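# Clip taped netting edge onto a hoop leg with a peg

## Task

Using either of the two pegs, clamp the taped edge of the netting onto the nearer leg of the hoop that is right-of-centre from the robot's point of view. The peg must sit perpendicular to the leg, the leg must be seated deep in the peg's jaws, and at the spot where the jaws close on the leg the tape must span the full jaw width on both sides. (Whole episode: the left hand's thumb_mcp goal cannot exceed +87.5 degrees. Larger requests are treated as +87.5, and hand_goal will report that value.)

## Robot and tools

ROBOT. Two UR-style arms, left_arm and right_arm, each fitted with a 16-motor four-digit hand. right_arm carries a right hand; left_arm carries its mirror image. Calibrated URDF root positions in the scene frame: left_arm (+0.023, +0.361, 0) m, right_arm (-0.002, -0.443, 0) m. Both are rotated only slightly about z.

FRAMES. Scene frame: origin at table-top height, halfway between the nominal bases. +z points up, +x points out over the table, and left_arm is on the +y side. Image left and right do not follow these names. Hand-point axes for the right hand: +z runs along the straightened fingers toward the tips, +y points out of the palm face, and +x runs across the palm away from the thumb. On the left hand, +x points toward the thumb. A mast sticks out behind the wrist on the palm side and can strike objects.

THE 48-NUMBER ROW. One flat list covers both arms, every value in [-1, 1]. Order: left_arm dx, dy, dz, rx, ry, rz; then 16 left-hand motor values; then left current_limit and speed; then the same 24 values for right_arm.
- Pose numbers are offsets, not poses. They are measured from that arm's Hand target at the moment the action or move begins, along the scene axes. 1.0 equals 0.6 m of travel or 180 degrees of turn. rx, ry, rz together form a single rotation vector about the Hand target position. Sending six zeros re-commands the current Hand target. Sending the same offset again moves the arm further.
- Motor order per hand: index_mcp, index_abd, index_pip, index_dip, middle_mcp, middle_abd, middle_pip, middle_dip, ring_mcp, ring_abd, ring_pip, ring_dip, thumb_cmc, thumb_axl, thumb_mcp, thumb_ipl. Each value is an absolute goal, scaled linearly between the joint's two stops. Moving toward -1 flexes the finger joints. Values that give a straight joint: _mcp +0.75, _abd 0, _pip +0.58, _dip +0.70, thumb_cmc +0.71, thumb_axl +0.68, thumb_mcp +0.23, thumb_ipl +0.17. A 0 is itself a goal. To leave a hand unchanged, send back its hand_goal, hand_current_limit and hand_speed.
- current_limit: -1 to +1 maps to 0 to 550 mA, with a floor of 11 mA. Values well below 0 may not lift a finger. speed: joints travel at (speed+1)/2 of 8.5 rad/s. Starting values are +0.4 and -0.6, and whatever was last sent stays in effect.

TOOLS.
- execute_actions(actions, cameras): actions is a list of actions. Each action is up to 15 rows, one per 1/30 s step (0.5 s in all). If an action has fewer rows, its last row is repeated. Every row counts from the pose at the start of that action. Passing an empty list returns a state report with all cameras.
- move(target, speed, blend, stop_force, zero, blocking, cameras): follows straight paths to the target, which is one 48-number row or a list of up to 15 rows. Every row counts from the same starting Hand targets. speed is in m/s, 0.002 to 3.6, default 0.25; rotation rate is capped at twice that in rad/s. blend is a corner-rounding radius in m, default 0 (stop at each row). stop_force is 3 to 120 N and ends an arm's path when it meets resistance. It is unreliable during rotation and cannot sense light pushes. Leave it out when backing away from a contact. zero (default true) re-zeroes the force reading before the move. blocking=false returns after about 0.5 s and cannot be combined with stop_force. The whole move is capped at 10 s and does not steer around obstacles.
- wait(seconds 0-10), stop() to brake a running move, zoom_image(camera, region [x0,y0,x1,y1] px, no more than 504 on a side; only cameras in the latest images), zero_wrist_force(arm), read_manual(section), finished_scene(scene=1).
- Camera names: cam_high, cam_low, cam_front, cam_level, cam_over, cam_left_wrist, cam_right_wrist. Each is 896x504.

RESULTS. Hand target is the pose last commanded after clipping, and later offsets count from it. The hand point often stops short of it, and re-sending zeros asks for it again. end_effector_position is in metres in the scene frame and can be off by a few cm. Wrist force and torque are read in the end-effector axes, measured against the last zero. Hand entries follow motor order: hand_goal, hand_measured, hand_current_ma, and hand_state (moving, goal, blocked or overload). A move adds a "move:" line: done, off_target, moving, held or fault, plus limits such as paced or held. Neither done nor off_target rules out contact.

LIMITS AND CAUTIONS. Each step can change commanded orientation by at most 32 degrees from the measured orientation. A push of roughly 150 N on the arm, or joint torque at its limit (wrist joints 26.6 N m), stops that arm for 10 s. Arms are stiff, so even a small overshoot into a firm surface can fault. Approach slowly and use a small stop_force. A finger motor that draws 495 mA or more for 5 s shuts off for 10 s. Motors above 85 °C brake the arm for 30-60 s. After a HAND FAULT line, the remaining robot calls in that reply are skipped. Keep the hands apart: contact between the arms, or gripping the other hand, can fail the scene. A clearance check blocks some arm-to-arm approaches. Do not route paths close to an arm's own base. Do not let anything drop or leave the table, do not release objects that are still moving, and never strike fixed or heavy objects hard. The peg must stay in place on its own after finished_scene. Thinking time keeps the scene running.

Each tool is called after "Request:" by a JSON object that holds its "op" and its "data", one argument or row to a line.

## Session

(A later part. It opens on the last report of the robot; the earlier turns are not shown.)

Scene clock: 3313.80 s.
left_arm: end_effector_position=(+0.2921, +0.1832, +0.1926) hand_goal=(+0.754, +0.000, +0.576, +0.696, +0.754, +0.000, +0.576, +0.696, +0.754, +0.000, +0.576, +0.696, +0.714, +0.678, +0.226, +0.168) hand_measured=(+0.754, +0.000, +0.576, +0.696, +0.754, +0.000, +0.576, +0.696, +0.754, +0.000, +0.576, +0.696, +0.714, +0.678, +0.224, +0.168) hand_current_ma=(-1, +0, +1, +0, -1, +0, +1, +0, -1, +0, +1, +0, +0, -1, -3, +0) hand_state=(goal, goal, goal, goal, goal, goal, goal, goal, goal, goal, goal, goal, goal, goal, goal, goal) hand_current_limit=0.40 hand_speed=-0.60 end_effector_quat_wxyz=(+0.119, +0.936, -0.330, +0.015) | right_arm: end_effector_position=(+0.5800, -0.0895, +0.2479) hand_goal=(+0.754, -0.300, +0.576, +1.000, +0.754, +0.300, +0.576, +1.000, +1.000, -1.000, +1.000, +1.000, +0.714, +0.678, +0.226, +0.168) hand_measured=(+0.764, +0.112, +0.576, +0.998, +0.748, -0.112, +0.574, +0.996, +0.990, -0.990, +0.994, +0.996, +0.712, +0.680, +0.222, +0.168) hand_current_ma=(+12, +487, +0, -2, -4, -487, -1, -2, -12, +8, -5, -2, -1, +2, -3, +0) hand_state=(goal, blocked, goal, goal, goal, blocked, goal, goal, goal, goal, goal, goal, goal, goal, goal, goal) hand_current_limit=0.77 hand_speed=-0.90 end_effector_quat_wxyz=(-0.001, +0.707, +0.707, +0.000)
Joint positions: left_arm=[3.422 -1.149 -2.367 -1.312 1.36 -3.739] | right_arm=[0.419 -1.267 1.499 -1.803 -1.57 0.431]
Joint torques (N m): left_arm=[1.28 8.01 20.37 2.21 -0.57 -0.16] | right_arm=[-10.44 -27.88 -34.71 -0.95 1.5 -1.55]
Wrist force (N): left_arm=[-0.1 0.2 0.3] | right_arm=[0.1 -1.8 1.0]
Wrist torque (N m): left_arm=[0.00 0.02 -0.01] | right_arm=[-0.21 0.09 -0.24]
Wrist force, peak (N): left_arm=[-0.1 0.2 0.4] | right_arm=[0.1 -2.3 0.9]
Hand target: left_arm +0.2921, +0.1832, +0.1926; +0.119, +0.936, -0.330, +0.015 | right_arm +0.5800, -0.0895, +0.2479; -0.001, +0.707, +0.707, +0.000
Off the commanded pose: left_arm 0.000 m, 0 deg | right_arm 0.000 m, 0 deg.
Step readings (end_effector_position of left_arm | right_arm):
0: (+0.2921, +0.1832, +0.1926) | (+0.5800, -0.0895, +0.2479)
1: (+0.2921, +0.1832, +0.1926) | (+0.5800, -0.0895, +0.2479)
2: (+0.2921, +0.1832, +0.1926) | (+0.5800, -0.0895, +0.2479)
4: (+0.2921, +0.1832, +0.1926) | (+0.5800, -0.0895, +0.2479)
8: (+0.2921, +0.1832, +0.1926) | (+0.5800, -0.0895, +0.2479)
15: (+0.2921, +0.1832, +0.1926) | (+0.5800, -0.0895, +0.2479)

Request:
{"op": "move", "data": {
  "target": [
    [0,0,0,0,0,0,0.754,0,0.576,0.696,0.754,0,0.576,0.696,0.754,0,0.576,0.696,0.714,0.678,0.226,0.168,0.4,-0.6, -0.0833,0,0,0,0,0,0.754,-0.3,0.576,1,0.754,0.3,0.576,1,1,-1,1,1,0.714,0.678,0.226,0.168,0.77,-0.9],
    [0,0,0,0,0,0,0.754,0,0.576,0.696,0.754,0,0.576,0.696,0.754,0,0.576,0.696,0.714,0.678,0.226,0.168,0.4,-0.6, -0.0833,-0.3725,0.1283,0,0,0,0.754,-0.3,0.576,1,0.754,0.3,0.576,1,1,-1,1,1,0.714,0.678,0.226,0.168,0.77,-0.9],
    [0,0,0,0,0,0,0.754,0,0.576,0.696,0.754,0,0.576,0.696,0.754,0,0.576,0.696,0.714,0.678,0.226,0.168,0.4,-0.6, 0.0667,-0.3725,0.1283,0,0,0,0.754,-0.3,0.576,1,0.754,0.3,0.576,1,1,-1,1,1,0.714,0.678,0.226,0.168,0.77,-0.9]
  ],
  "speed": 0.12,
  "blend": [0.03, 0.03, 0],
  "cameras": ["cam_front", "cam_level", "cam_over", "cam_right_wrist", "cam_high", "cam_left_wrist"]
}}

Request:
{"op": "zoom_image", "data": {
  "camera": "cam_right_wrist",
  "region": [400, 0, 600, 180]
}}

Request:
{"op": "zoom_image", "data": {
  "camera": "cam_over",
  "region": [480, 240, 640, 350]
}}

Request:
{"op": "zoom_image", "data": {
  "camera": "cam_level",
  "region": [480, 240, 640, 340]
}}

Scene clock: 3546.67 s.
left_arm: end_effector_position=(+0.2921, +0.1832, +0.1926) hand_goal=(+0.754, +0.000, +0.576, +0.696, +0.754, +0.000, +0.576, +0.696, +0.754, +0.000, +0.576, +0.696, +0.714, +0.678, +0.226, +0.168) hand_measured=(+0.754, +0.000, +0.576, +0.696, +0.754, +0.000, +0.576, +0.696, +0.754, +0.000, +0.576, +0.696, +0.714, +0.678, +0.224, +0.168) hand_current_ma=(-1, +0, +1, +0, -1, +0, +1, +0, -1, +0, +1, +0, +0, -1, -3, +0) hand_state=(goal, goal, goal, goal, goal, goal, goal, goal, goal, goal, goal, goal, goal, goal, goal, goal) hand_current_limit=0.40 hand_speed=-0.60 end_effector_quat_wxyz=(+0.119, +0.936, -0.330, +0.015) | right_arm: end_effector_position=(+0.6200, -0.3131, +0.3249) hand_goal=(+0.754, -0.300, +0.576, +1.000, +0.754, +0.300, +0.576, +1.000, +1.000, -1.000, +1.000, +1.000, +0.714, +0.678, +0.226, +0.168) hand_measured=(+0.764, +0.112, +0.576, +0.998, +0.748, -0.112, +0.574, +0.996, +0.990, -0.990, +0.994, +0.996, +0.712, +0.680, +0.222, +0.168) hand_current_ma=(+10, +487, +0, -2, -6, -487, -1, -2, -12, +8, -5, -2, -1, +2, -3, +0) hand_state=(goal, blocked, goal, goal, goal, blocked, goal, goal, goal, goal, goal, goal, goal, goal, goal, goal) hand_current_limit=0.77 hand_speed=-0.90 end_effector_quat_wxyz=(-0.001, +0.707, +0.707, +0.000)
Joint positions: left_arm=[3.422 -1.149 -2.367 -1.312 1.36 -3.739] | right_arm=[0.023 -1.45 1.526 -1.646 -1.57 0.034]
Joint torques (N m): left_arm=[1.12 8.38 20.08 2.28 -0.59 -0.15] | right_arm=[7.88 -26.12 -26.4 -4.06 0.49 1.51]
Wrist force (N): left_arm=[-0.2 0.2 0.2] | right_arm=[0.0 -2.0 0.8]
Wrist torque (N m): left_arm=[0.01 0.03 -0.02] | right_arm=[-0.24 0.07 -0.02]
Wrist force, peak (N): left_arm=[-0.2 0.5 0.3] | right_arm=[0.1 -2.4 1.3]
Hand target: left_arm +0.2921, +0.1832, +0.1926; +0.119, +0.936, -0.330, +0.015 | right_arm +0.6201, -0.3130, +0.3249; -0.001, +0.707, +0.707, +0.000
Off the commanded pose: left_arm 0.000 m, 0 deg | right_arm 0.000 m, 0 deg.
move: done; blend cut to 0.025 m at target 1
Images, in order (width x height): cam_high 896x504, cam_front 896x504, cam_level 896x504, cam_over 896x504, cam_left_wrist 896x504, cam_right_wrist 896x504.

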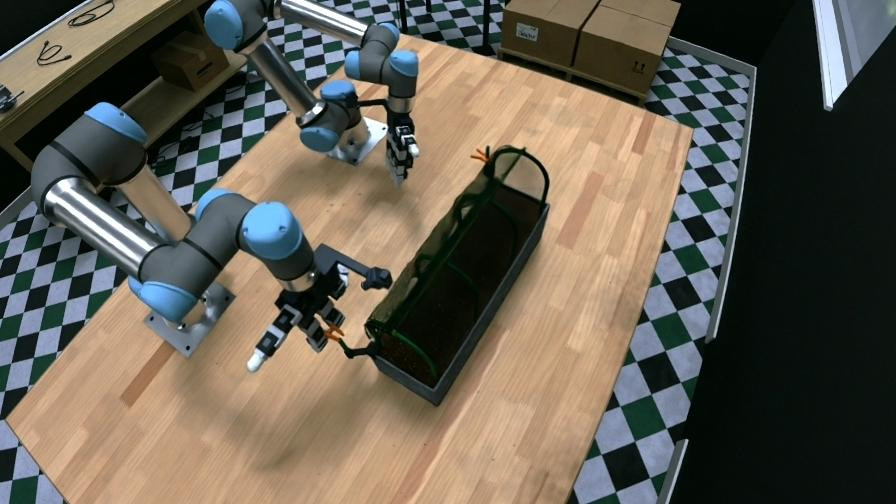

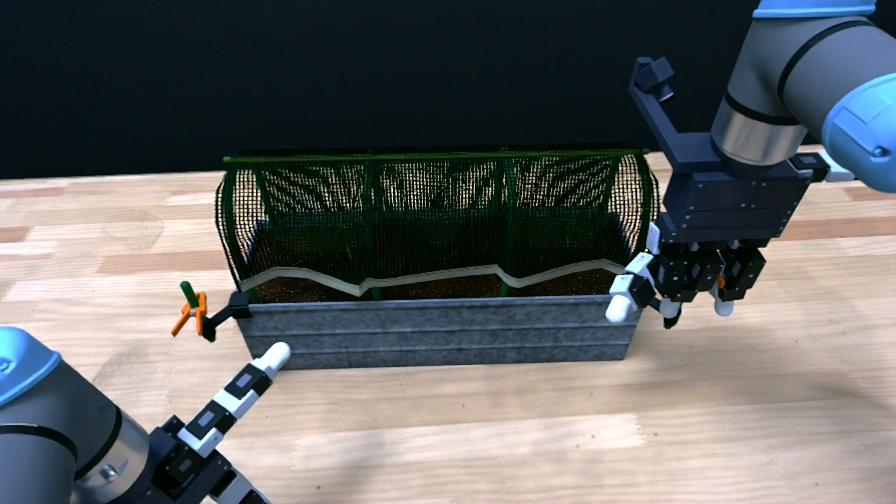

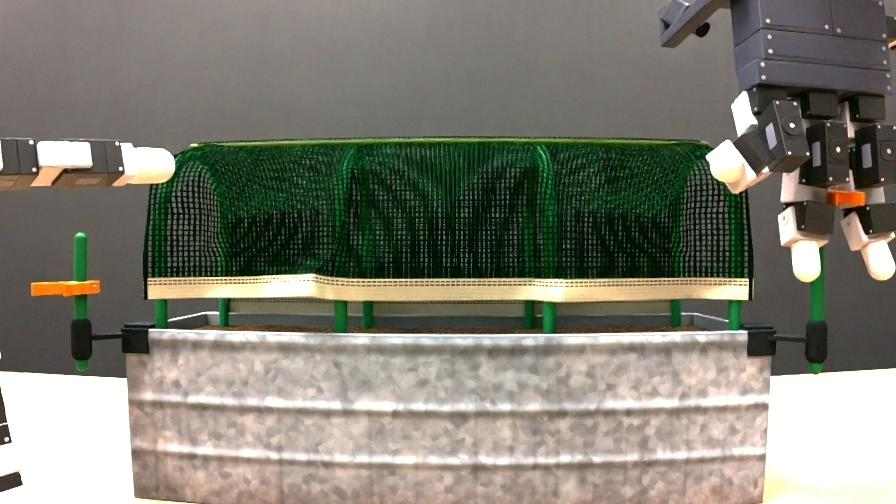

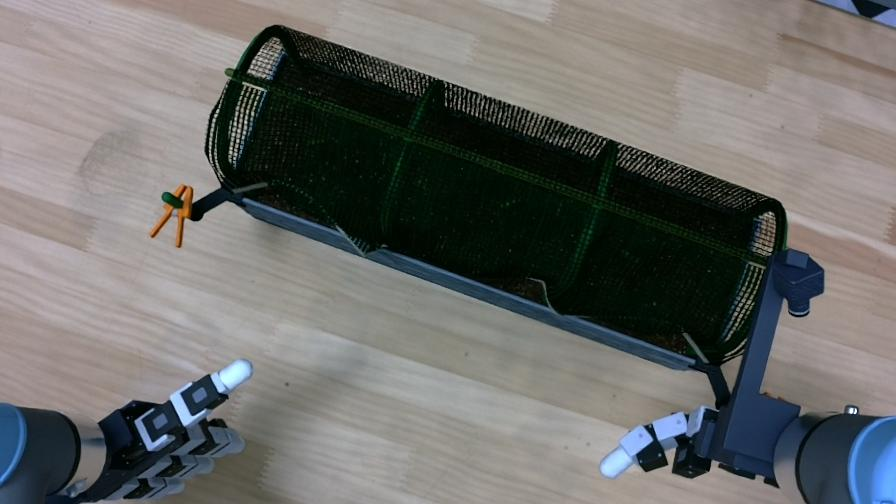

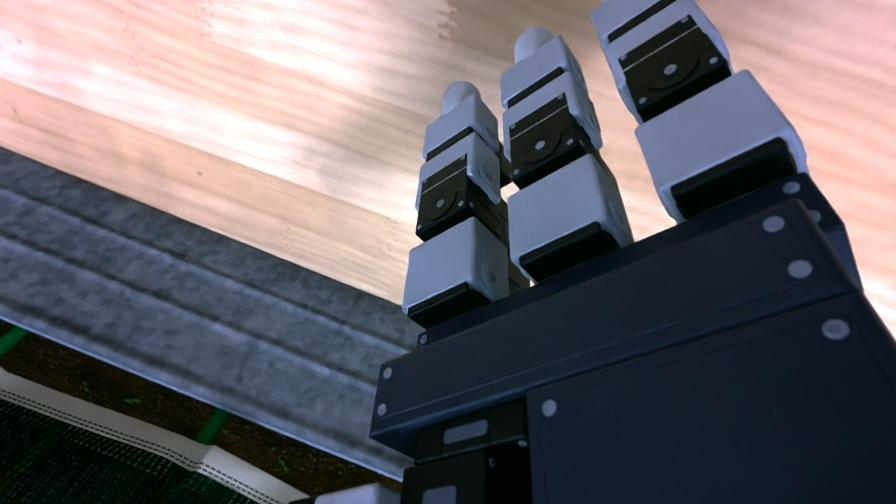

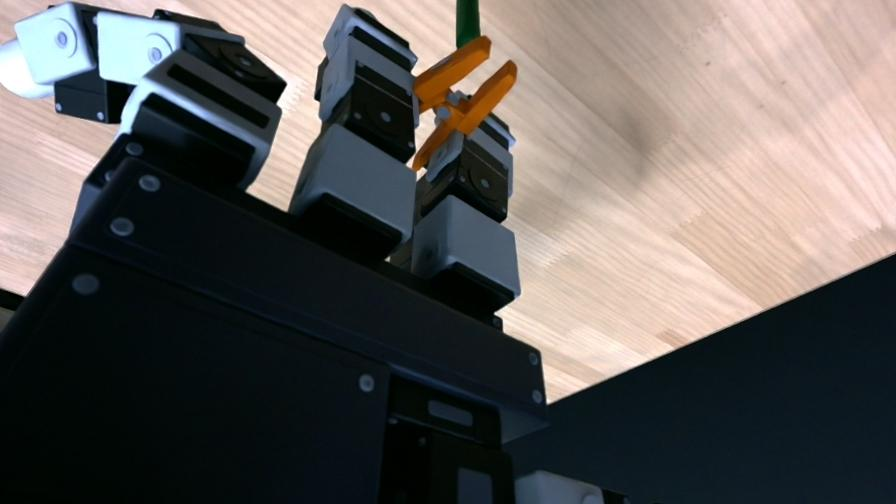

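Scaled by 2.520.

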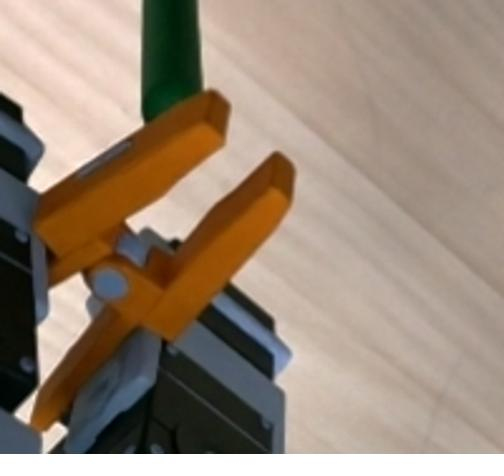

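Scaled by 3.150.

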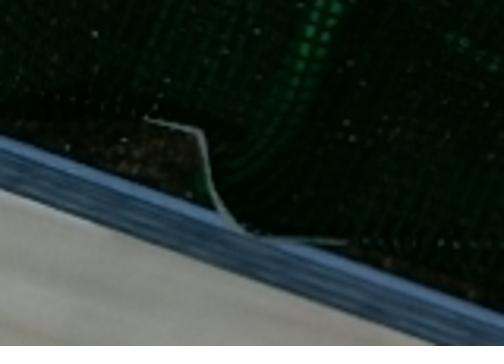

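Scaled by 3.150.

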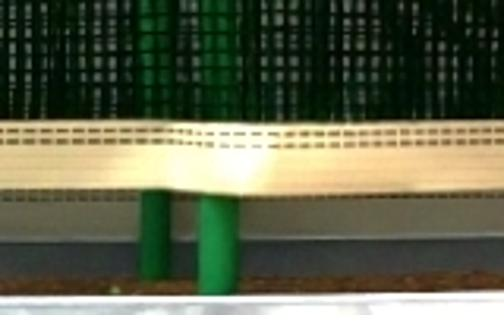

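Request:
{"op": "move", "data": {
  "target": [0,0,0,0,0,0,0.754,0,0.576,0.696,0.754,0,0.576,0.696,0.754,0,0.576,0.696,0.714,0.678,0.226,0.168,0.4,-0.6, 0.00167,0.00083,-0.0167,0,0,0,0.754,-0.3,0.576,1,0.754,0.3,0.576,1,1,-1,1,1,0.714,0.678,0.226,0.168,0.77,-0.9],
  "speed": 0.05,
  "stop_force": 4,
  "cameras": ["cam_level", "cam_right_wrist", "cam_high"]
}}

Request:
{"op": "zoom_image", "data": {
  "camera": "cam_right_wrist",
  "region": [400, 0, 560, 150]
}}

Request:
{"op": "zoom_image", "data": {
  "camera": "cam_high",
  "region": [310, 310, 370, 370]
}}

Request:
{"op": "zoom_image", "data": {
  "camera": "cam_level",
  "region": [770, 160, 896, 290]
}}

Scene clock: 3630.33 s.
left_arm: end_effector_position=(+0.2921, +0.1832, +0.1926) hand_goal=(+0.754, +0.000, +0.576, +0.696, +0.754, +0.000, +0.576, +0.696, +0.754, +0.000, +0.576, +0.696, +0.714, +0.678, +0.226, +0.168) hand_measured=(+0.754, +0.000, +0.576, +0.696, +0.754, +0.000, +0.576, +0.696, +0.754, +0.000, +0.576, +0.696, +0.714, +0.678, +0.224, +0.168) hand_current_ma=(-1, +0, +1, +0, -1, +0, +1, +0, -1, +0, +1, +0, +0, -1, -3, +0) hand_state=(goal, goal, goal, goal, goal, goal, goal, goal, goal, goal, goal, goal, goal, goal, goal, goal) hand_current_limit=0.40 hand_speed=-0.60 end_effector_quat_wxyz=(+0.119, +0.936, -0.330, +0.015) | right_arm: end_effector_position=(+0.6210, -0.3125, +0.3149) hand_goal=(+0.754, -0.300, +0.576, +1.000, +0.754, +0.300, +0.576, +1.000, +1.000, -1.000, +1.000, +1.000, +0.714, +0.678, +0.226, +0.168) hand_measured=(+0.764, +0.112, +0.576, +0.998, +0.748, -0.112, +0.574, +0.996, +0.990, -0.990, +0.994, +0.996, +0.712, +0.680, +0.222, +0.168) hand_current_ma=(+10, +487, +0, -2, -6, -487, -1, -2, -12, +8, -5, -2, -1, +2, -3, +0) hand_state=(goal, blocked, goal, goal, goal, blocked, goal, goal, goal, goal, goal, goal, goal, goal, goal, goal) hand_current_limit=0.77 hand_speed=-0.90 end_effector_quat_wxyz=(-0.001, +0.707, +0.707, +0.000)
Joint positions: left_arm=[3.422 -1.149 -2.367 -1.312 1.36 -3.739] | right_arm=[0.024 -1.445 1.546 -1.671 -1.57 0.035]
Joint torques (N m): left_arm=[1.34 8.87 21.27 2.3 -0.62 -0.13] | right_arm=[4.79 -41.65 -35.66 -0.41 -1.03 -0.06]
Wrist force (N): left_arm=[-0.1 0.0 0.1] | right_arm=[-0.4 -2.1 0.8]
Wrist torque (N m): left_arm=[-0.01 0.01 0.00] | right_arm=[-0.24 0.12 -0.11]
Wrist force, peak (N): left_arm=[0.1 0.4 0.3] | right_arm=[0.1 -2.3 1.2]
Hand target: left_arm +0.2921, +0.1832, +0.1926; +0.119, +0.936, -0.330, +0.015 | right_arm +0.6211, -0.3125, +0.3149; -0.001, +0.707, +0.707, +0.000
Off the commanded pose: left_arm 0.000 m, 0 deg | right_arm 0.000 m, 0 deg.
move: done
Images, in order (width x height): cam_high 896x504, cam_level 896x504, cam_right_wrist 896x504.

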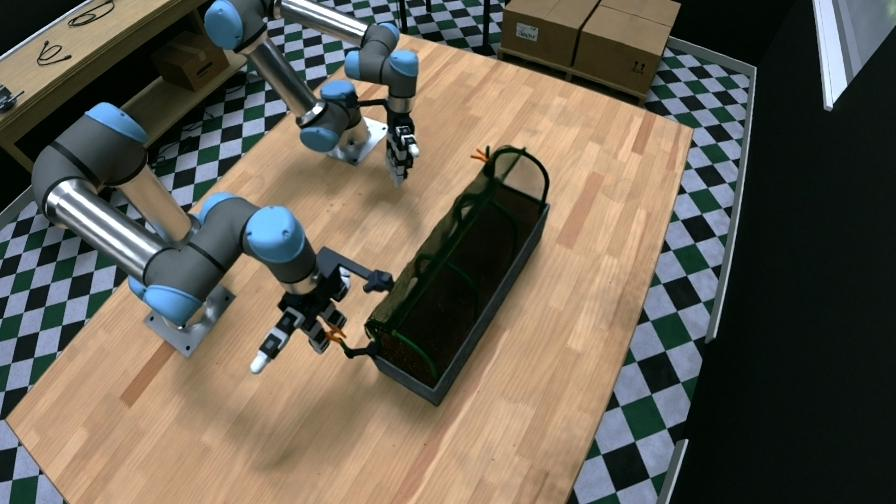

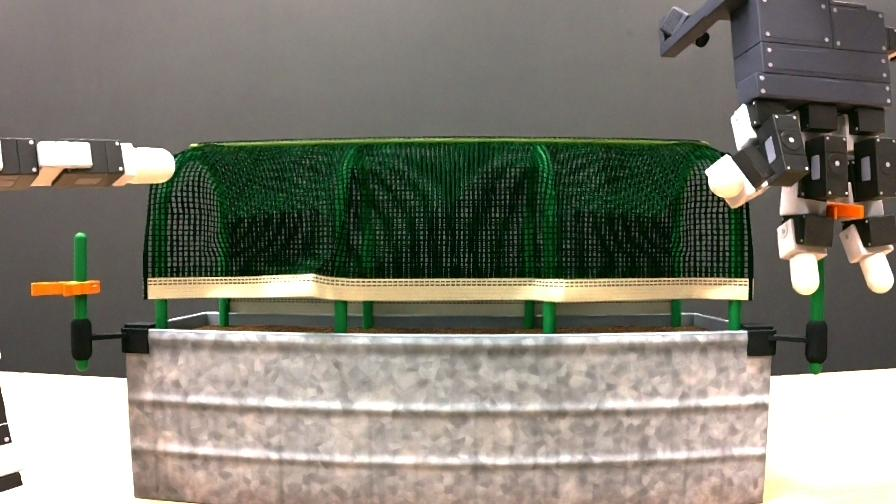

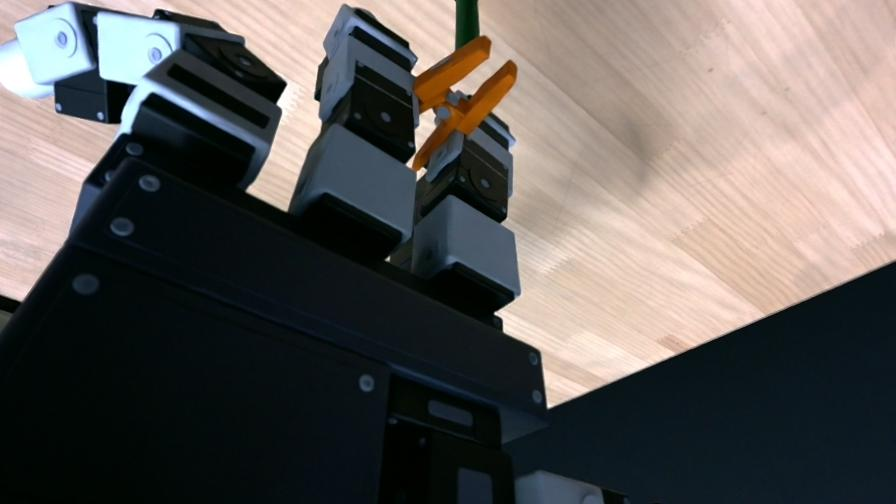

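Scaled by 3.150.

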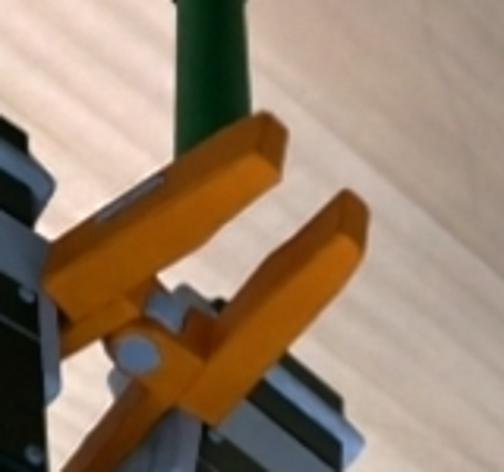

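Scaled by 8.400.

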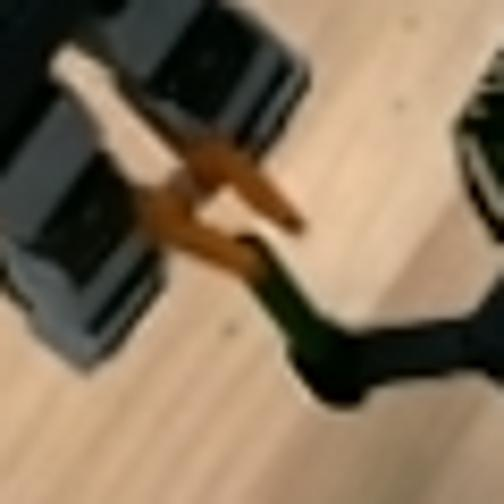

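Scaled by 3.877.

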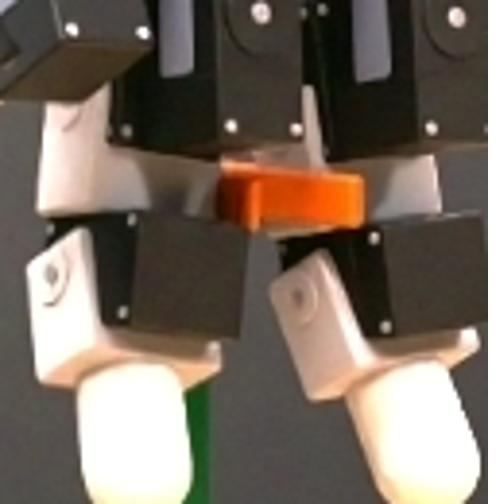

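Request:
{"op": "move", "data": {
  "target": [0,0,0,0,0,0,0.754,0,0.576,0.696,0.754,0,0.576,0.696,0.754,0,0.576,0.696,0.714,0.678,0.226,0.168,0.4,-0.6, 0.00333,0.00167,-0.015,0,0,0,0.754,-0.3,0.576,1,0.754,0.3,0.576,1,1,-1,1,1,0.714,0.678,0.226,0.168,0.77,-0.9],
  "speed": 0.03,
  "stop_force": 3,
  "cameras": ["cam_level", "cam_right_wrist", "cam_high"]
}}

Request:
{"op": "zoom_image", "data": {
  "camera": "cam_right_wrist",
  "region": [400, 0, 560, 150]
}}

Request:
{"op": "zoom_image", "data": {
  "camera": "cam_high",
  "region": [310, 310, 370, 370]
}}

Scene clock: 3751.43 s.
left_arm: end_effector_position=(+0.2921, +0.1832, +0.1926) hand_goal=(+0.754, +0.000, +0.576, +0.696, +0.754, +0.000, +0.576, +0.696, +0.754, +0.000, +0.576, +0.696, +0.714, +0.678, +0.226, +0.168) hand_measured=(+0.754, +0.000, +0.576, +0.696, +0.754, +0.000, +0.576, +0.696, +0.754, +0.000, +0.576, +0.696, +0.714, +0.678, +0.224, +0.168) hand_current_ma=(-1, +0, +1, +0, -1, +0, +1, +0, -1, +0, +1, +0, +0, -1, -3, +0) hand_state=(goal, goal, goal, goal, goal, goal, goal, goal, goal, goal, goal, goal, goal, goal, goal, goal) hand_current_limit=0.40 hand_speed=-0.60 end_effector_quat_wxyz=(+0.119, +0.936, -0.330, +0.015) | right_arm: end_effector_position=(+0.6230, -0.3115, +0.3059) hand_goal=(+0.754, -0.300, +0.576, +1.000, +0.754, +0.300, +0.576, +1.000, +1.000, -1.000, +1.000, +1.000, +0.714, +0.678, +0.226, +0.168) hand_measured=(+0.764, +0.112, +0.576, +0.998, +0.748, -0.112, +0.574, +0.996, +0.990, -0.990, +0.994, +0.996, +0.712, +0.680, +0.222, +0.168) hand_current_ma=(+10, +487, +0, -2, -6, -487, -1, -2, -12, +8, -5, -2, -1, +2, -3, +0) hand_state=(goal, blocked, goal, goal, goal, blocked, goal, goal, goal, goal, goal, goal, goal, goal, goal, goal) hand_current_limit=0.77 hand_speed=-0.90 end_effector_quat_wxyz=(-0.001, +0.707, +0.707, +0.000)
Joint positions: left_arm=[3.422 -1.149 -2.367 -1.312 1.36 -3.739] | right_arm=[0.025 -1.437 1.56 -1.693 -1.57 0.037]
Joint torques (N m): left_arm=[1.66 8.89 20.46 2.37 -0.63 -0.1] | right_arm=[3.28 -41.07 -36.97 -0.56 -1.24 -1.02]
Motor temperatures (°C): left_arm=[25 26 33 36 37 36] | right_arm=[29 32 28 37 37 31]
Wrist force (N): left_arm=[0.0 0.2 0.2] | right_arm=[-0.4 -2.1 1.4]
Wrist torque (N m): left_arm=[0.00 0.00 0.00] | right_arm=[-0.31 0.11 -0.26]
Wrist force, peak (N): left_arm=[0.1 0.4 0.3] | right_arm=[-0.1 -2.5 0.9]
Hand target: left_arm +0.2921, +0.1832, +0.1926; +0.119, +0.936, -0.330, +0.015 | right_arm +0.6231, -0.3115, +0.3059; -0.001, +0.707, +0.707, +0.000
Off the commanded pose: left_arm 0.000 m, 0 deg | right_arm 0.000 m, 0 deg.
move: done
Images, in order (width x height): cam_high 896x504, cam_level 896x504, cam_right_wrist 896x504.

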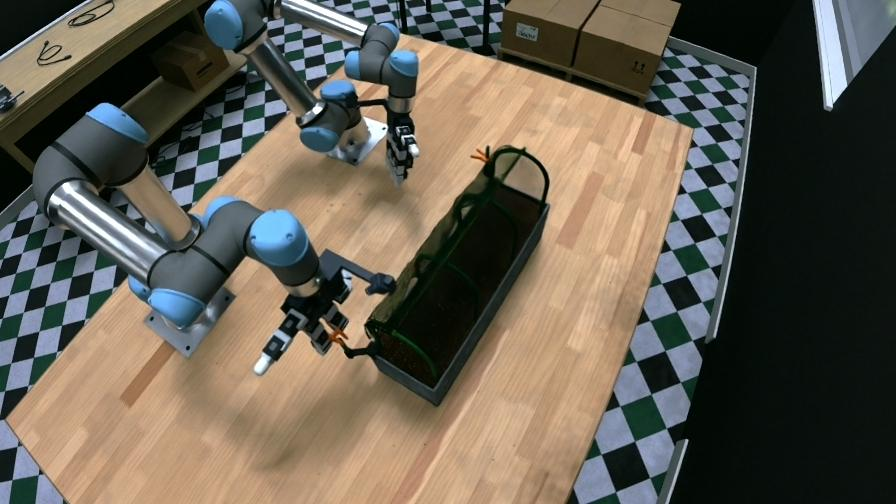

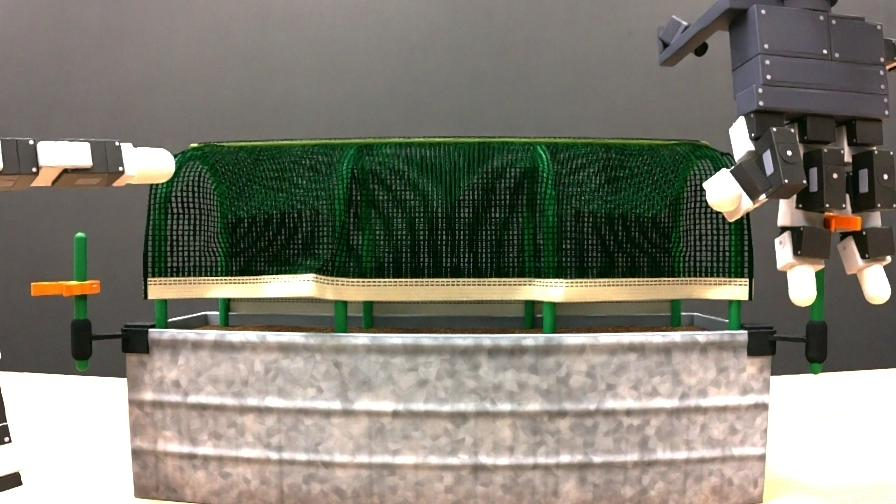

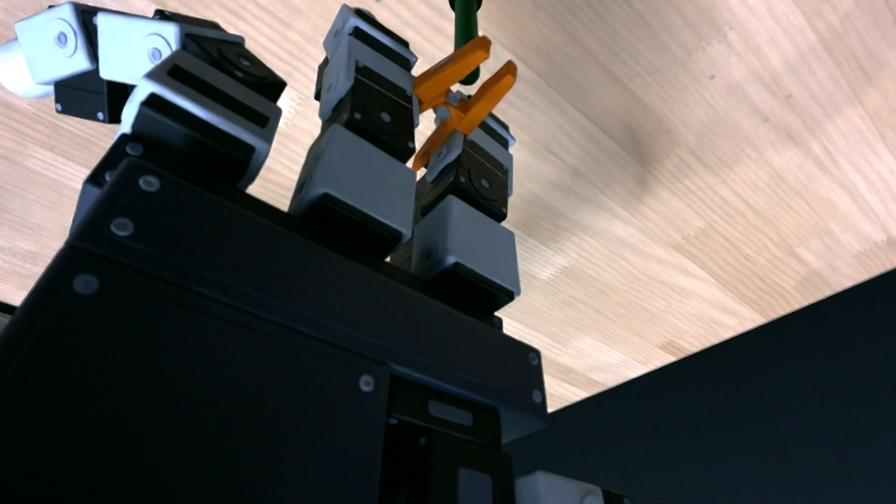

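Scaled by 3.150.

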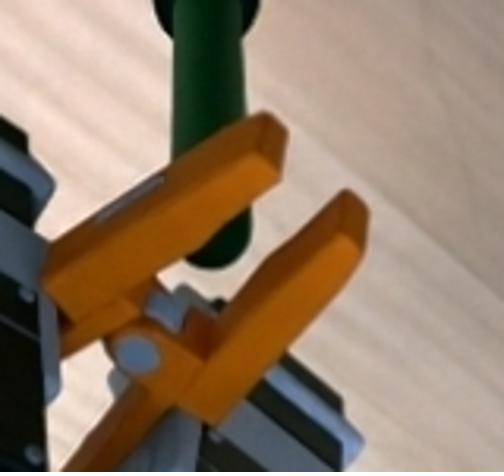

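Scaled by 8.400.

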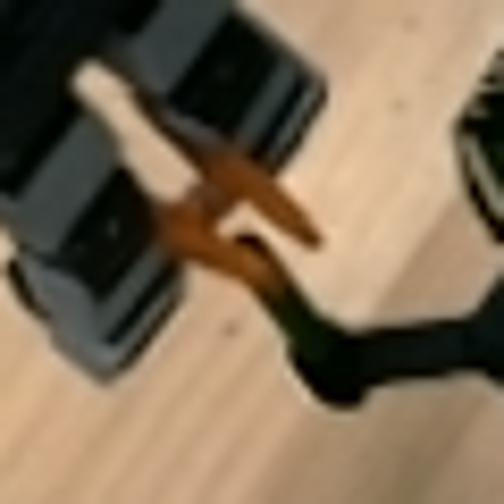

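Request:
{"op": "move", "data": {
  "target": [0,0,0,0,0,0,0.754,0,0.576,0.696,0.754,0,0.576,0.696,0.754,0,0.576,0.696,0.714,0.678,0.226,0.168,0.4,-0.6, 0,0.0008,-0.04,0,0,0,0.754,-0.3,0.576,1,0.754,0.3,0.576,1,1,-1,1,1,0.714,0.678,0.226,0.168,0.77,-0.9],
  "speed": 0.03,
  "stop_force": 3,
  "cameras": ["cam_level", "cam_right_wrist", "cam_high"]
}}

Request:
{"op": "zoom_image", "data": {
  "camera": "cam_right_wrist",
  "region": [400, 0, 560, 150]
}}

Request:
{"op": "zoom_image", "data": {
  "camera": "cam_high",
  "region": [310, 310, 370, 370]
}}

Scene clock: 3778.90 s.
left_arm: end_effector_position=(+0.2921, +0.1832, +0.1926) hand_goal=(+0.754, +0.000, +0.576, +0.696, +0.754, +0.000, +0.576, +0.696, +0.754, +0.000, +0.576, +0.696, +0.714, +0.678, +0.226, +0.168) hand_measured=(+0.754, +0.000, +0.576, +0.696, +0.754, +0.000, +0.576, +0.696, +0.754, +0.000, +0.576, +0.696, +0.714, +0.678, +0.224, +0.168) hand_current_ma=(-1, +0, +1, +0, -1, +0, +1, +0, -1, +0, +1, +0, +0, -1, -3, +0) hand_state=(goal, goal, goal, goal, goal, goal, goal, goal, goal, goal, goal, goal, goal, goal, goal, goal) hand_current_limit=0.40 hand_speed=-0.60 end_effector_quat_wxyz=(+0.119, +0.936, -0.330, +0.015) | right_arm: end_effector_position=(+0.6230, -0.3110, +0.2819) hand_goal=(+0.754, -0.300, +0.576, +1.000, +0.754, +0.300, +0.576, +1.000, +1.000, -1.000, +1.000, +1.000, +0.714, +0.678, +0.226, +0.168) hand_measured=(+0.768, +0.112, +0.576, +0.998, +0.734, -0.112, +0.572, +0.996, +0.990, -0.990, +0.994, +0.996, +0.712, +0.680, +0.222, +0.168) hand_current_ma=(+16, +487, +0, -2, -32, -487, -3, -2, -12, +8, -5, -2, -1, +2, -3, +0) hand_state=(goal, blocked, goal, goal, blocked, blocked, goal, goal, goal, goal, goal, goal, goal, goal, goal, goal) hand_current_limit=0.77 hand_speed=-0.90 end_effector_quat_wxyz=(-0.001, +0.707, +0.707, +0.000)
Joint positions: left_arm=[3.422 -1.149 -2.367 -1.312 1.36 -3.739] | right_arm=[0.026 -1.428 1.612 -1.754 -1.57 0.038]
Joint torques (N m): left_arm=[1.31 9.14 20.06 2.4 -0.65 -0.24] | right_arm=[9.32 -40.14 -34.83 -0.77 1.12 0.58]
Wrist force (N): left_arm=[0.0 0.1 0.1] | right_arm=[-3.3 -1.6 1.0]
Wrist torque (N m): left_arm=[0.01 0.01 0.00] | right_arm=[-0.24 -0.06 -0.41]
Wrist force, peak (N): left_arm=[-0.2 0.4 0.3] | right_arm=[-3.8 -2.1 0.8]
Hand target: left_arm +0.2921, +0.1832, +0.1926; +0.119, +0.936, -0.330, +0.015 | right_arm +0.6231, -0.3110, +0.2819; -0.001, +0.707, +0.707, +0.000
Off the commanded pose: left_arm 0.000 m, 0 deg | right_arm 0.000 m, 0 deg.
move: done
Images, in order (width x height): cam_high 896x504, cam_level 896x504, cam_right_wrist 896x504.

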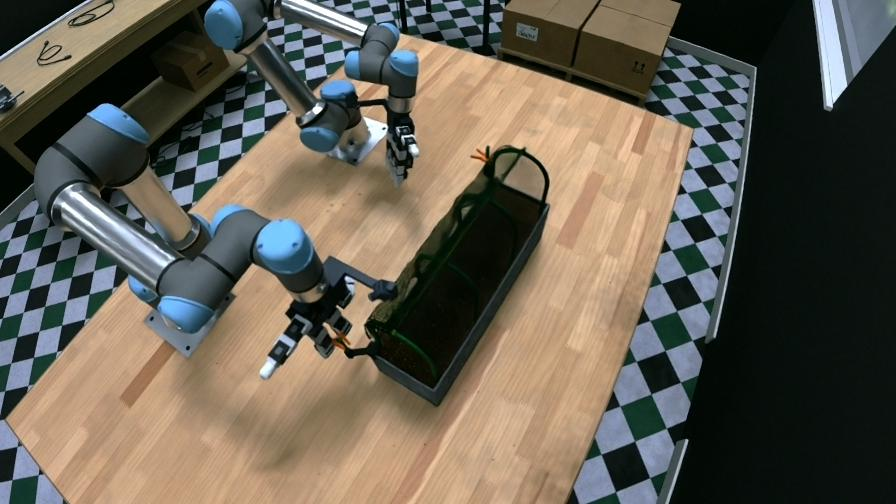

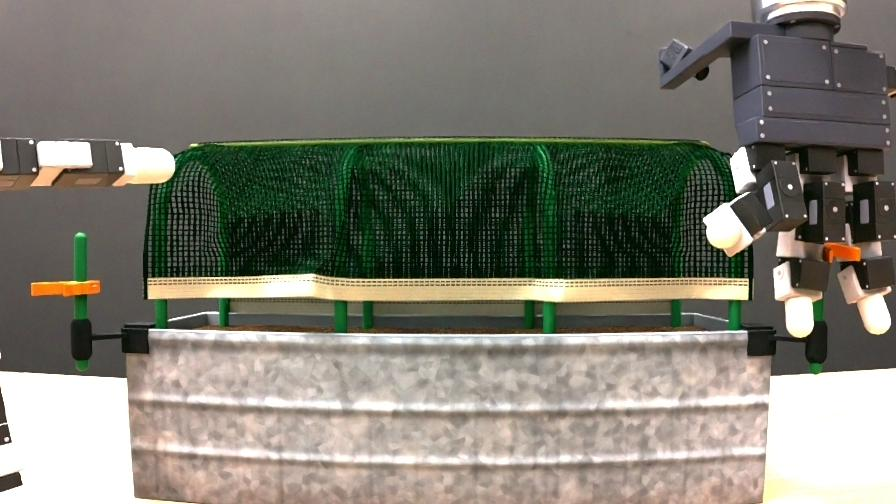

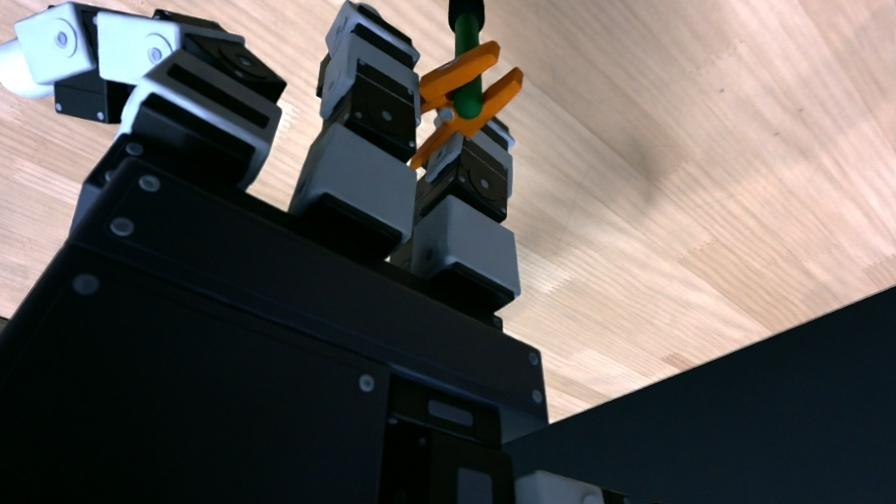

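Scaled by 3.150.

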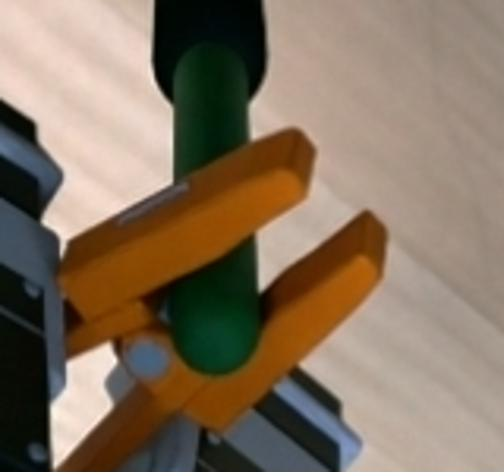

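Scaled by 8.400.

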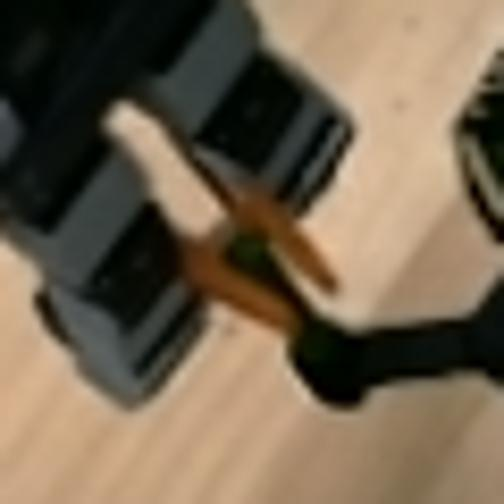

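Request:
{"op": "move", "data": {
  "target": [
    [0,0,0,0,0,0,0.754,0,0.576,0.696,0.754,0,0.576,0.696,0.754,0,0.576,0.696,0.714,0.678,0.226,0.168,0.4,-0.6, 0,-0.0022,0,0,0,0,0.754,-0.3,0.576,1,0.754,0.3,0.576,1,1,-1,1,1,0.714,0.678,0.226,0.168,0.77,-0.9],
    [0,0,0,0,0,0,0.754,0,0.576,0.696,0.754,0,0.576,0.696,0.754,0,0.576,0.696,0.714,0.678,0.226,0.168,0.4,-0.6, 0,-0.0022,-0.033,0,0,0,0.754,-0.3,0.576,1,0.754,0.3,0.576,1,1,-1,1,1,0.714,0.678,0.226,0.168,0.77,-0.9]
  ],
  "speed": 0.02,
  "stop_force": 5,
  "cameras": ["cam_right_wrist", "cam_high", "cam_level"]
}}

Request:
{"op": "zoom_image", "data": {
  "camera": "cam_right_wrist",
  "region": [400, 0, 560, 150]
}}

Request:
{"op": "zoom_image", "data": {
  "camera": "cam_level",
  "region": [770, 200, 896, 330]
}}

Scene clock: 3799.53 s.
left_arm: end_effector_position=(+0.2921, +0.1832, +0.1926) hand_goal=(+0.754, +0.000, +0.576, +0.696, +0.754, +0.000, +0.576, +0.696, +0.754, +0.000, +0.576, +0.696, +0.714, +0.678, +0.226, +0.168) hand_measured=(+0.754, +0.000, +0.576, +0.696, +0.754, +0.000, +0.576, +0.696, +0.754, +0.000, +0.576, +0.696, +0.714, +0.678, +0.224, +0.168) hand_current_ma=(-1, +0, +1, +0, -1, +0, +1, +0, -1, +0, +1, +0, +0, -1, -3, +0) hand_state=(goal, goal, goal, goal, goal, goal, goal, goal, goal, goal, goal, goal, goal, goal, goal, goal) hand_current_limit=0.40 hand_speed=-0.60 end_effector_quat_wxyz=(+0.119, +0.936, -0.330, +0.015) | right_arm: end_effector_position=(+0.6230, -0.3123, +0.2621) hand_goal=(+0.754, -0.300, +0.576, +1.000, +0.754, +0.300, +0.576, +1.000, +1.000, -1.000, +1.000, +1.000, +0.714, +0.678, +0.226, +0.168) hand_measured=(+0.768, +0.112, +0.576, +0.998, +0.734, -0.112, +0.572, +0.996, +0.990, -0.990, +0.994, +0.996, +0.712, +0.680, +0.222, +0.168) hand_current_ma=(+16, +487, +0, -2, -29, -487, -3, -2, -12, +8, -5, -2, -1, +2, -3, +0) hand_state=(goal, blocked, goal, goal, goal, blocked, goal, goal, goal, goal, goal, goal, goal, goal, goal, goal) hand_current_limit=0.77 hand_speed=-0.90 end_effector_quat_wxyz=(-0.001, +0.707, +0.707, +0.000)
Joint positions: left_arm=[3.422 -1.149 -2.367 -1.312 1.36 -3.739] | right_arm=[0.024 -1.42 1.653 -1.804 -1.57 0.035]
Joint torques (N m): left_arm=[1.58 8.66 20.16 2.29 -0.6 -0.15] | right_arm=[9.82 -40.87 -35.26 -0.57 -1.25 1.07]
Wrist force (N): left_arm=[-0.1 0.2 0.3] | right_arm=[-0.5 -2.3 0.8]
Wrist torque (N m): left_arm=[0.00 0.02 -0.01] | right_arm=[-0.23 0.14 -0.07]
Wrist force, peak (N): left_arm=[-0.1 0.4 0.4] | right_arm=[-3.7 -2.4 1.4]
Hand target: left_arm +0.2921, +0.1832, +0.1926; +0.119, +0.936, -0.330, +0.015 | right_arm +0.6231, -0.3123, +0.2621; -0.001, +0.707, +0.707, +0.000
Off the commanded pose: left_arm 0.000 m, 0 deg | right_arm 0.000 m, 0 deg.
move: done
Images, in order (width x height): cam_high 896x504, cam_level 896x504, cam_right_wrist 896x504.

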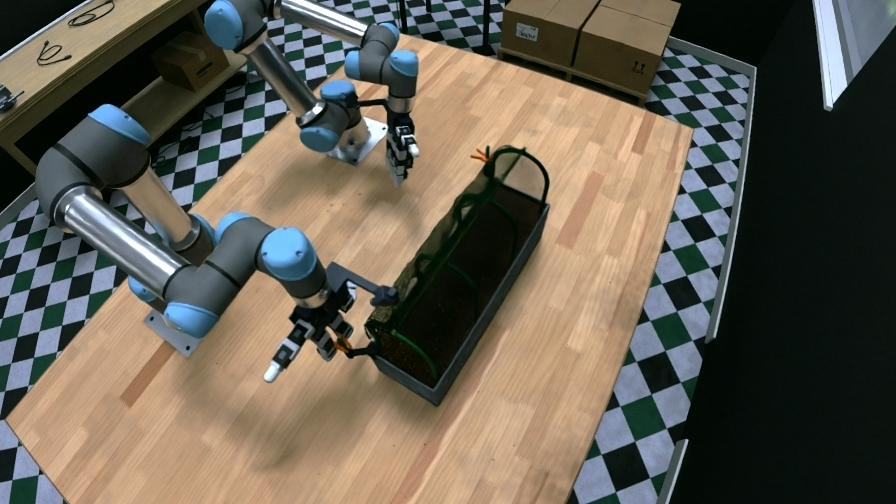

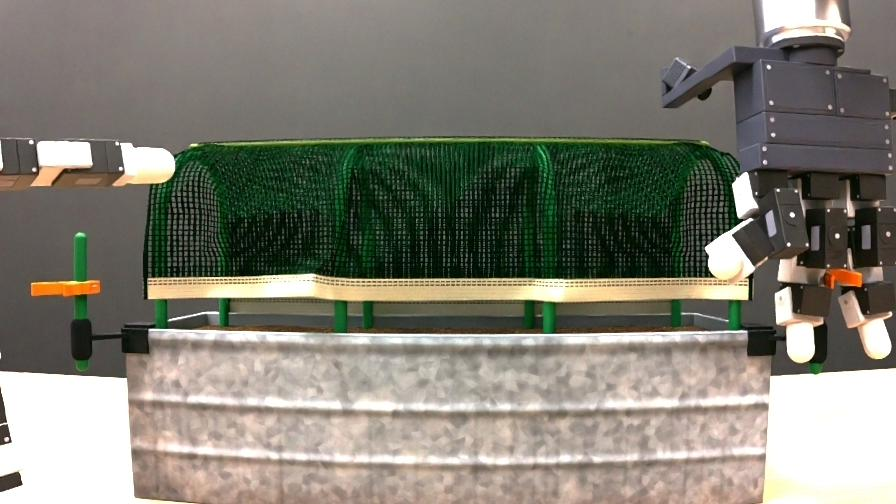

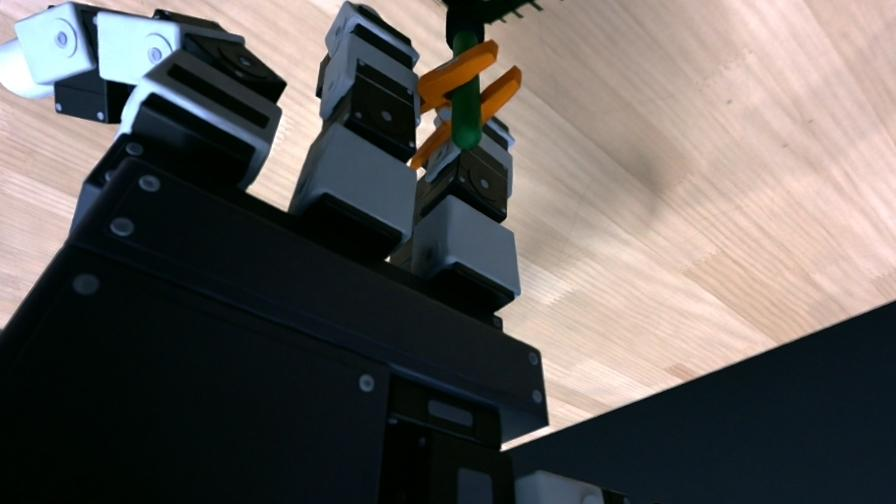

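Scaled by 3.150.

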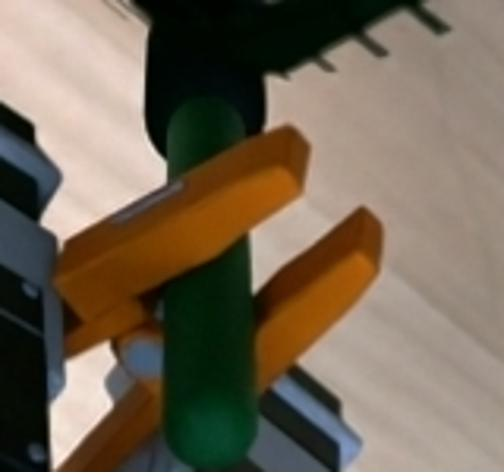

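Scaled by 3.877.

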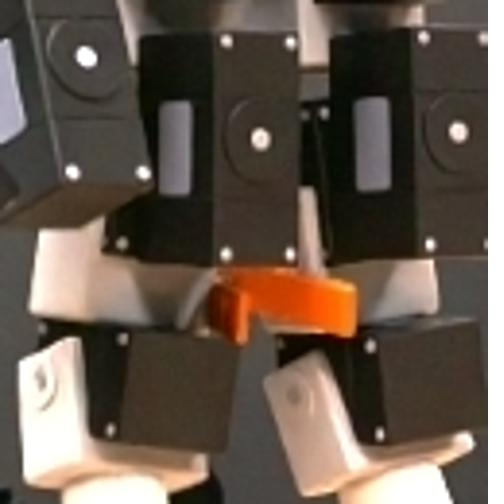

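Request:
{"op": "move", "data": {
  "target": [0,0,0,0,0,0,0.754,0,0.576,0.696,0.754,0,0.576,0.696,0.754,0,0.576,0.696,0.714,0.678,0.226,0.168,0.4,-0.6, 0,0,0,0,0,0,0.754,0.35,0.576,1,0.754,-0.35,0.576,1,1,-1,1,1,0.714,0.678,0.226,0.168,0.77,-0.96],
  "speed": 0.02,
  "cameras": ["cam_right_wrist"]
}}

Request:
{"op": "zoom_image", "data": {
  "camera": "cam_right_wrist",
  "region": [380, 0, 580, 200]
}}

Scene clock: 3967.83 s.
left_arm: end_effector_position=(+0.2921, +0.1832, +0.1926) hand_goal=(+0.754, +0.000, +0.576, +0.696, +0.754, +0.000, +0.576, +0.696, +0.754, +0.000, +0.576, +0.696, +0.714, +0.678, +0.226, +0.168) hand_measured=(+0.754, +0.000, +0.576, +0.696, +0.754, +0.000, +0.576, +0.696, +0.754, +0.000, +0.576, +0.696, +0.714, +0.678, +0.224, +0.168) hand_current_ma=(-1, +0, +1, +0, -1, +0, +1, +0, -1, +0, +1, +0, +0, -1, -3, +0) hand_state=(goal, goal, goal, goal, goal, goal, goal, goal, goal, goal, goal, goal, goal, goal, goal, goal) hand_current_limit=0.40 hand_speed=-0.60 end_effector_quat_wxyz=(+0.119, +0.936, -0.330, +0.015) | right_arm: end_effector_position=(+0.6231, -0.3123, +0.2621) hand_goal=(+0.754, +0.350, +0.576, +1.000, +0.754, -0.350, +0.576, +1.000, +1.000, -1.000, +1.000, +1.000, +0.714, +0.678, +0.226, +0.168) hand_measured=(+0.750, +0.344, +0.576, +0.998, +0.748, -0.344, +0.572, +0.996, +0.990, -0.990, +0.994, +0.996, +0.712, +0.680, +0.222, +0.168) hand_current_ma=(-2, -4, +0, -2, -6, +4, -2, -2, -12, +8, -5, -2, -1, +2, -3, +0) hand_state=(goal, goal, goal, goal, goal, goal, goal, goal, goal, goal, goal, goal, goal, goal, goal, goal) hand_current_limit=0.77 hand_speed=-0.96 end_effector_quat_wxyz=(-0.001, +0.707, +0.707, +0.000)
Joint positions: left_arm=[3.422 -1.149 -2.367 -1.312 1.36 -3.739] | right_arm=[0.024 -1.42 1.653 -1.804 -1.57 0.035]
Joint torques (N m): left_arm=[1.62 9.54 20.32 2.28 -0.6 -0.09] | right_arm=[9.95 -41.86 -29.11 -1.59 -1.07 0.56]
Wrist force (N): left_arm=[-0.1 0.2 0.0] | right_arm=[-0.4 -2.1 1.1]
Wrist torque (N m): left_arm=[0.03 0.02 0.00] | right_arm=[-0.30 0.10 -0.06]
Wrist force, peak (N): left_arm=[-0.3 0.2 0.5] | right_arm=[-0.5 -2.9 1.1]
Hand target: left_arm +0.2921, +0.1832, +0.1926; +0.119, +0.936, -0.330, +0.015 | right_arm +0.6231, -0.3123, +0.2621; -0.001, +0.707, +0.707, +0.000
Off the commanded pose: left_arm 0.000 m, 0 deg | right_arm 0.000 m, 0 deg.
move: done
Images, in order (width x height): cam_right_wrist 896x504.

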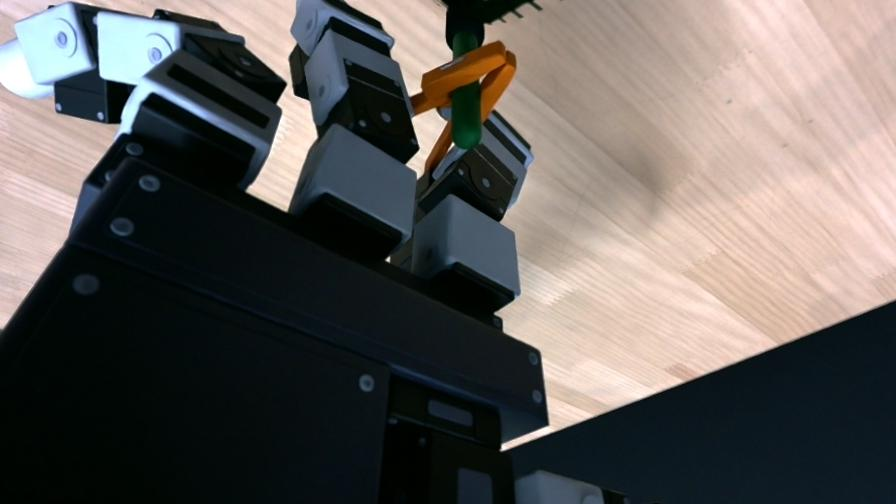

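Scaled by 2.520.

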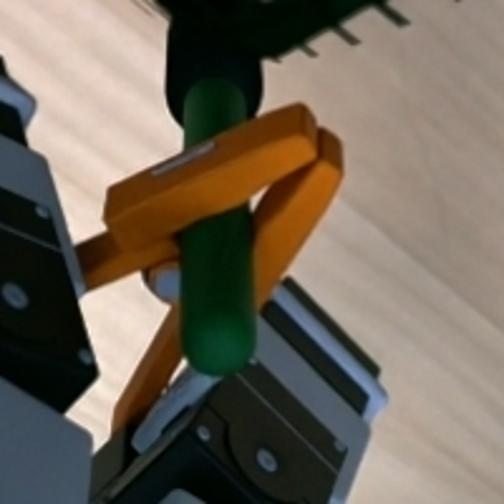

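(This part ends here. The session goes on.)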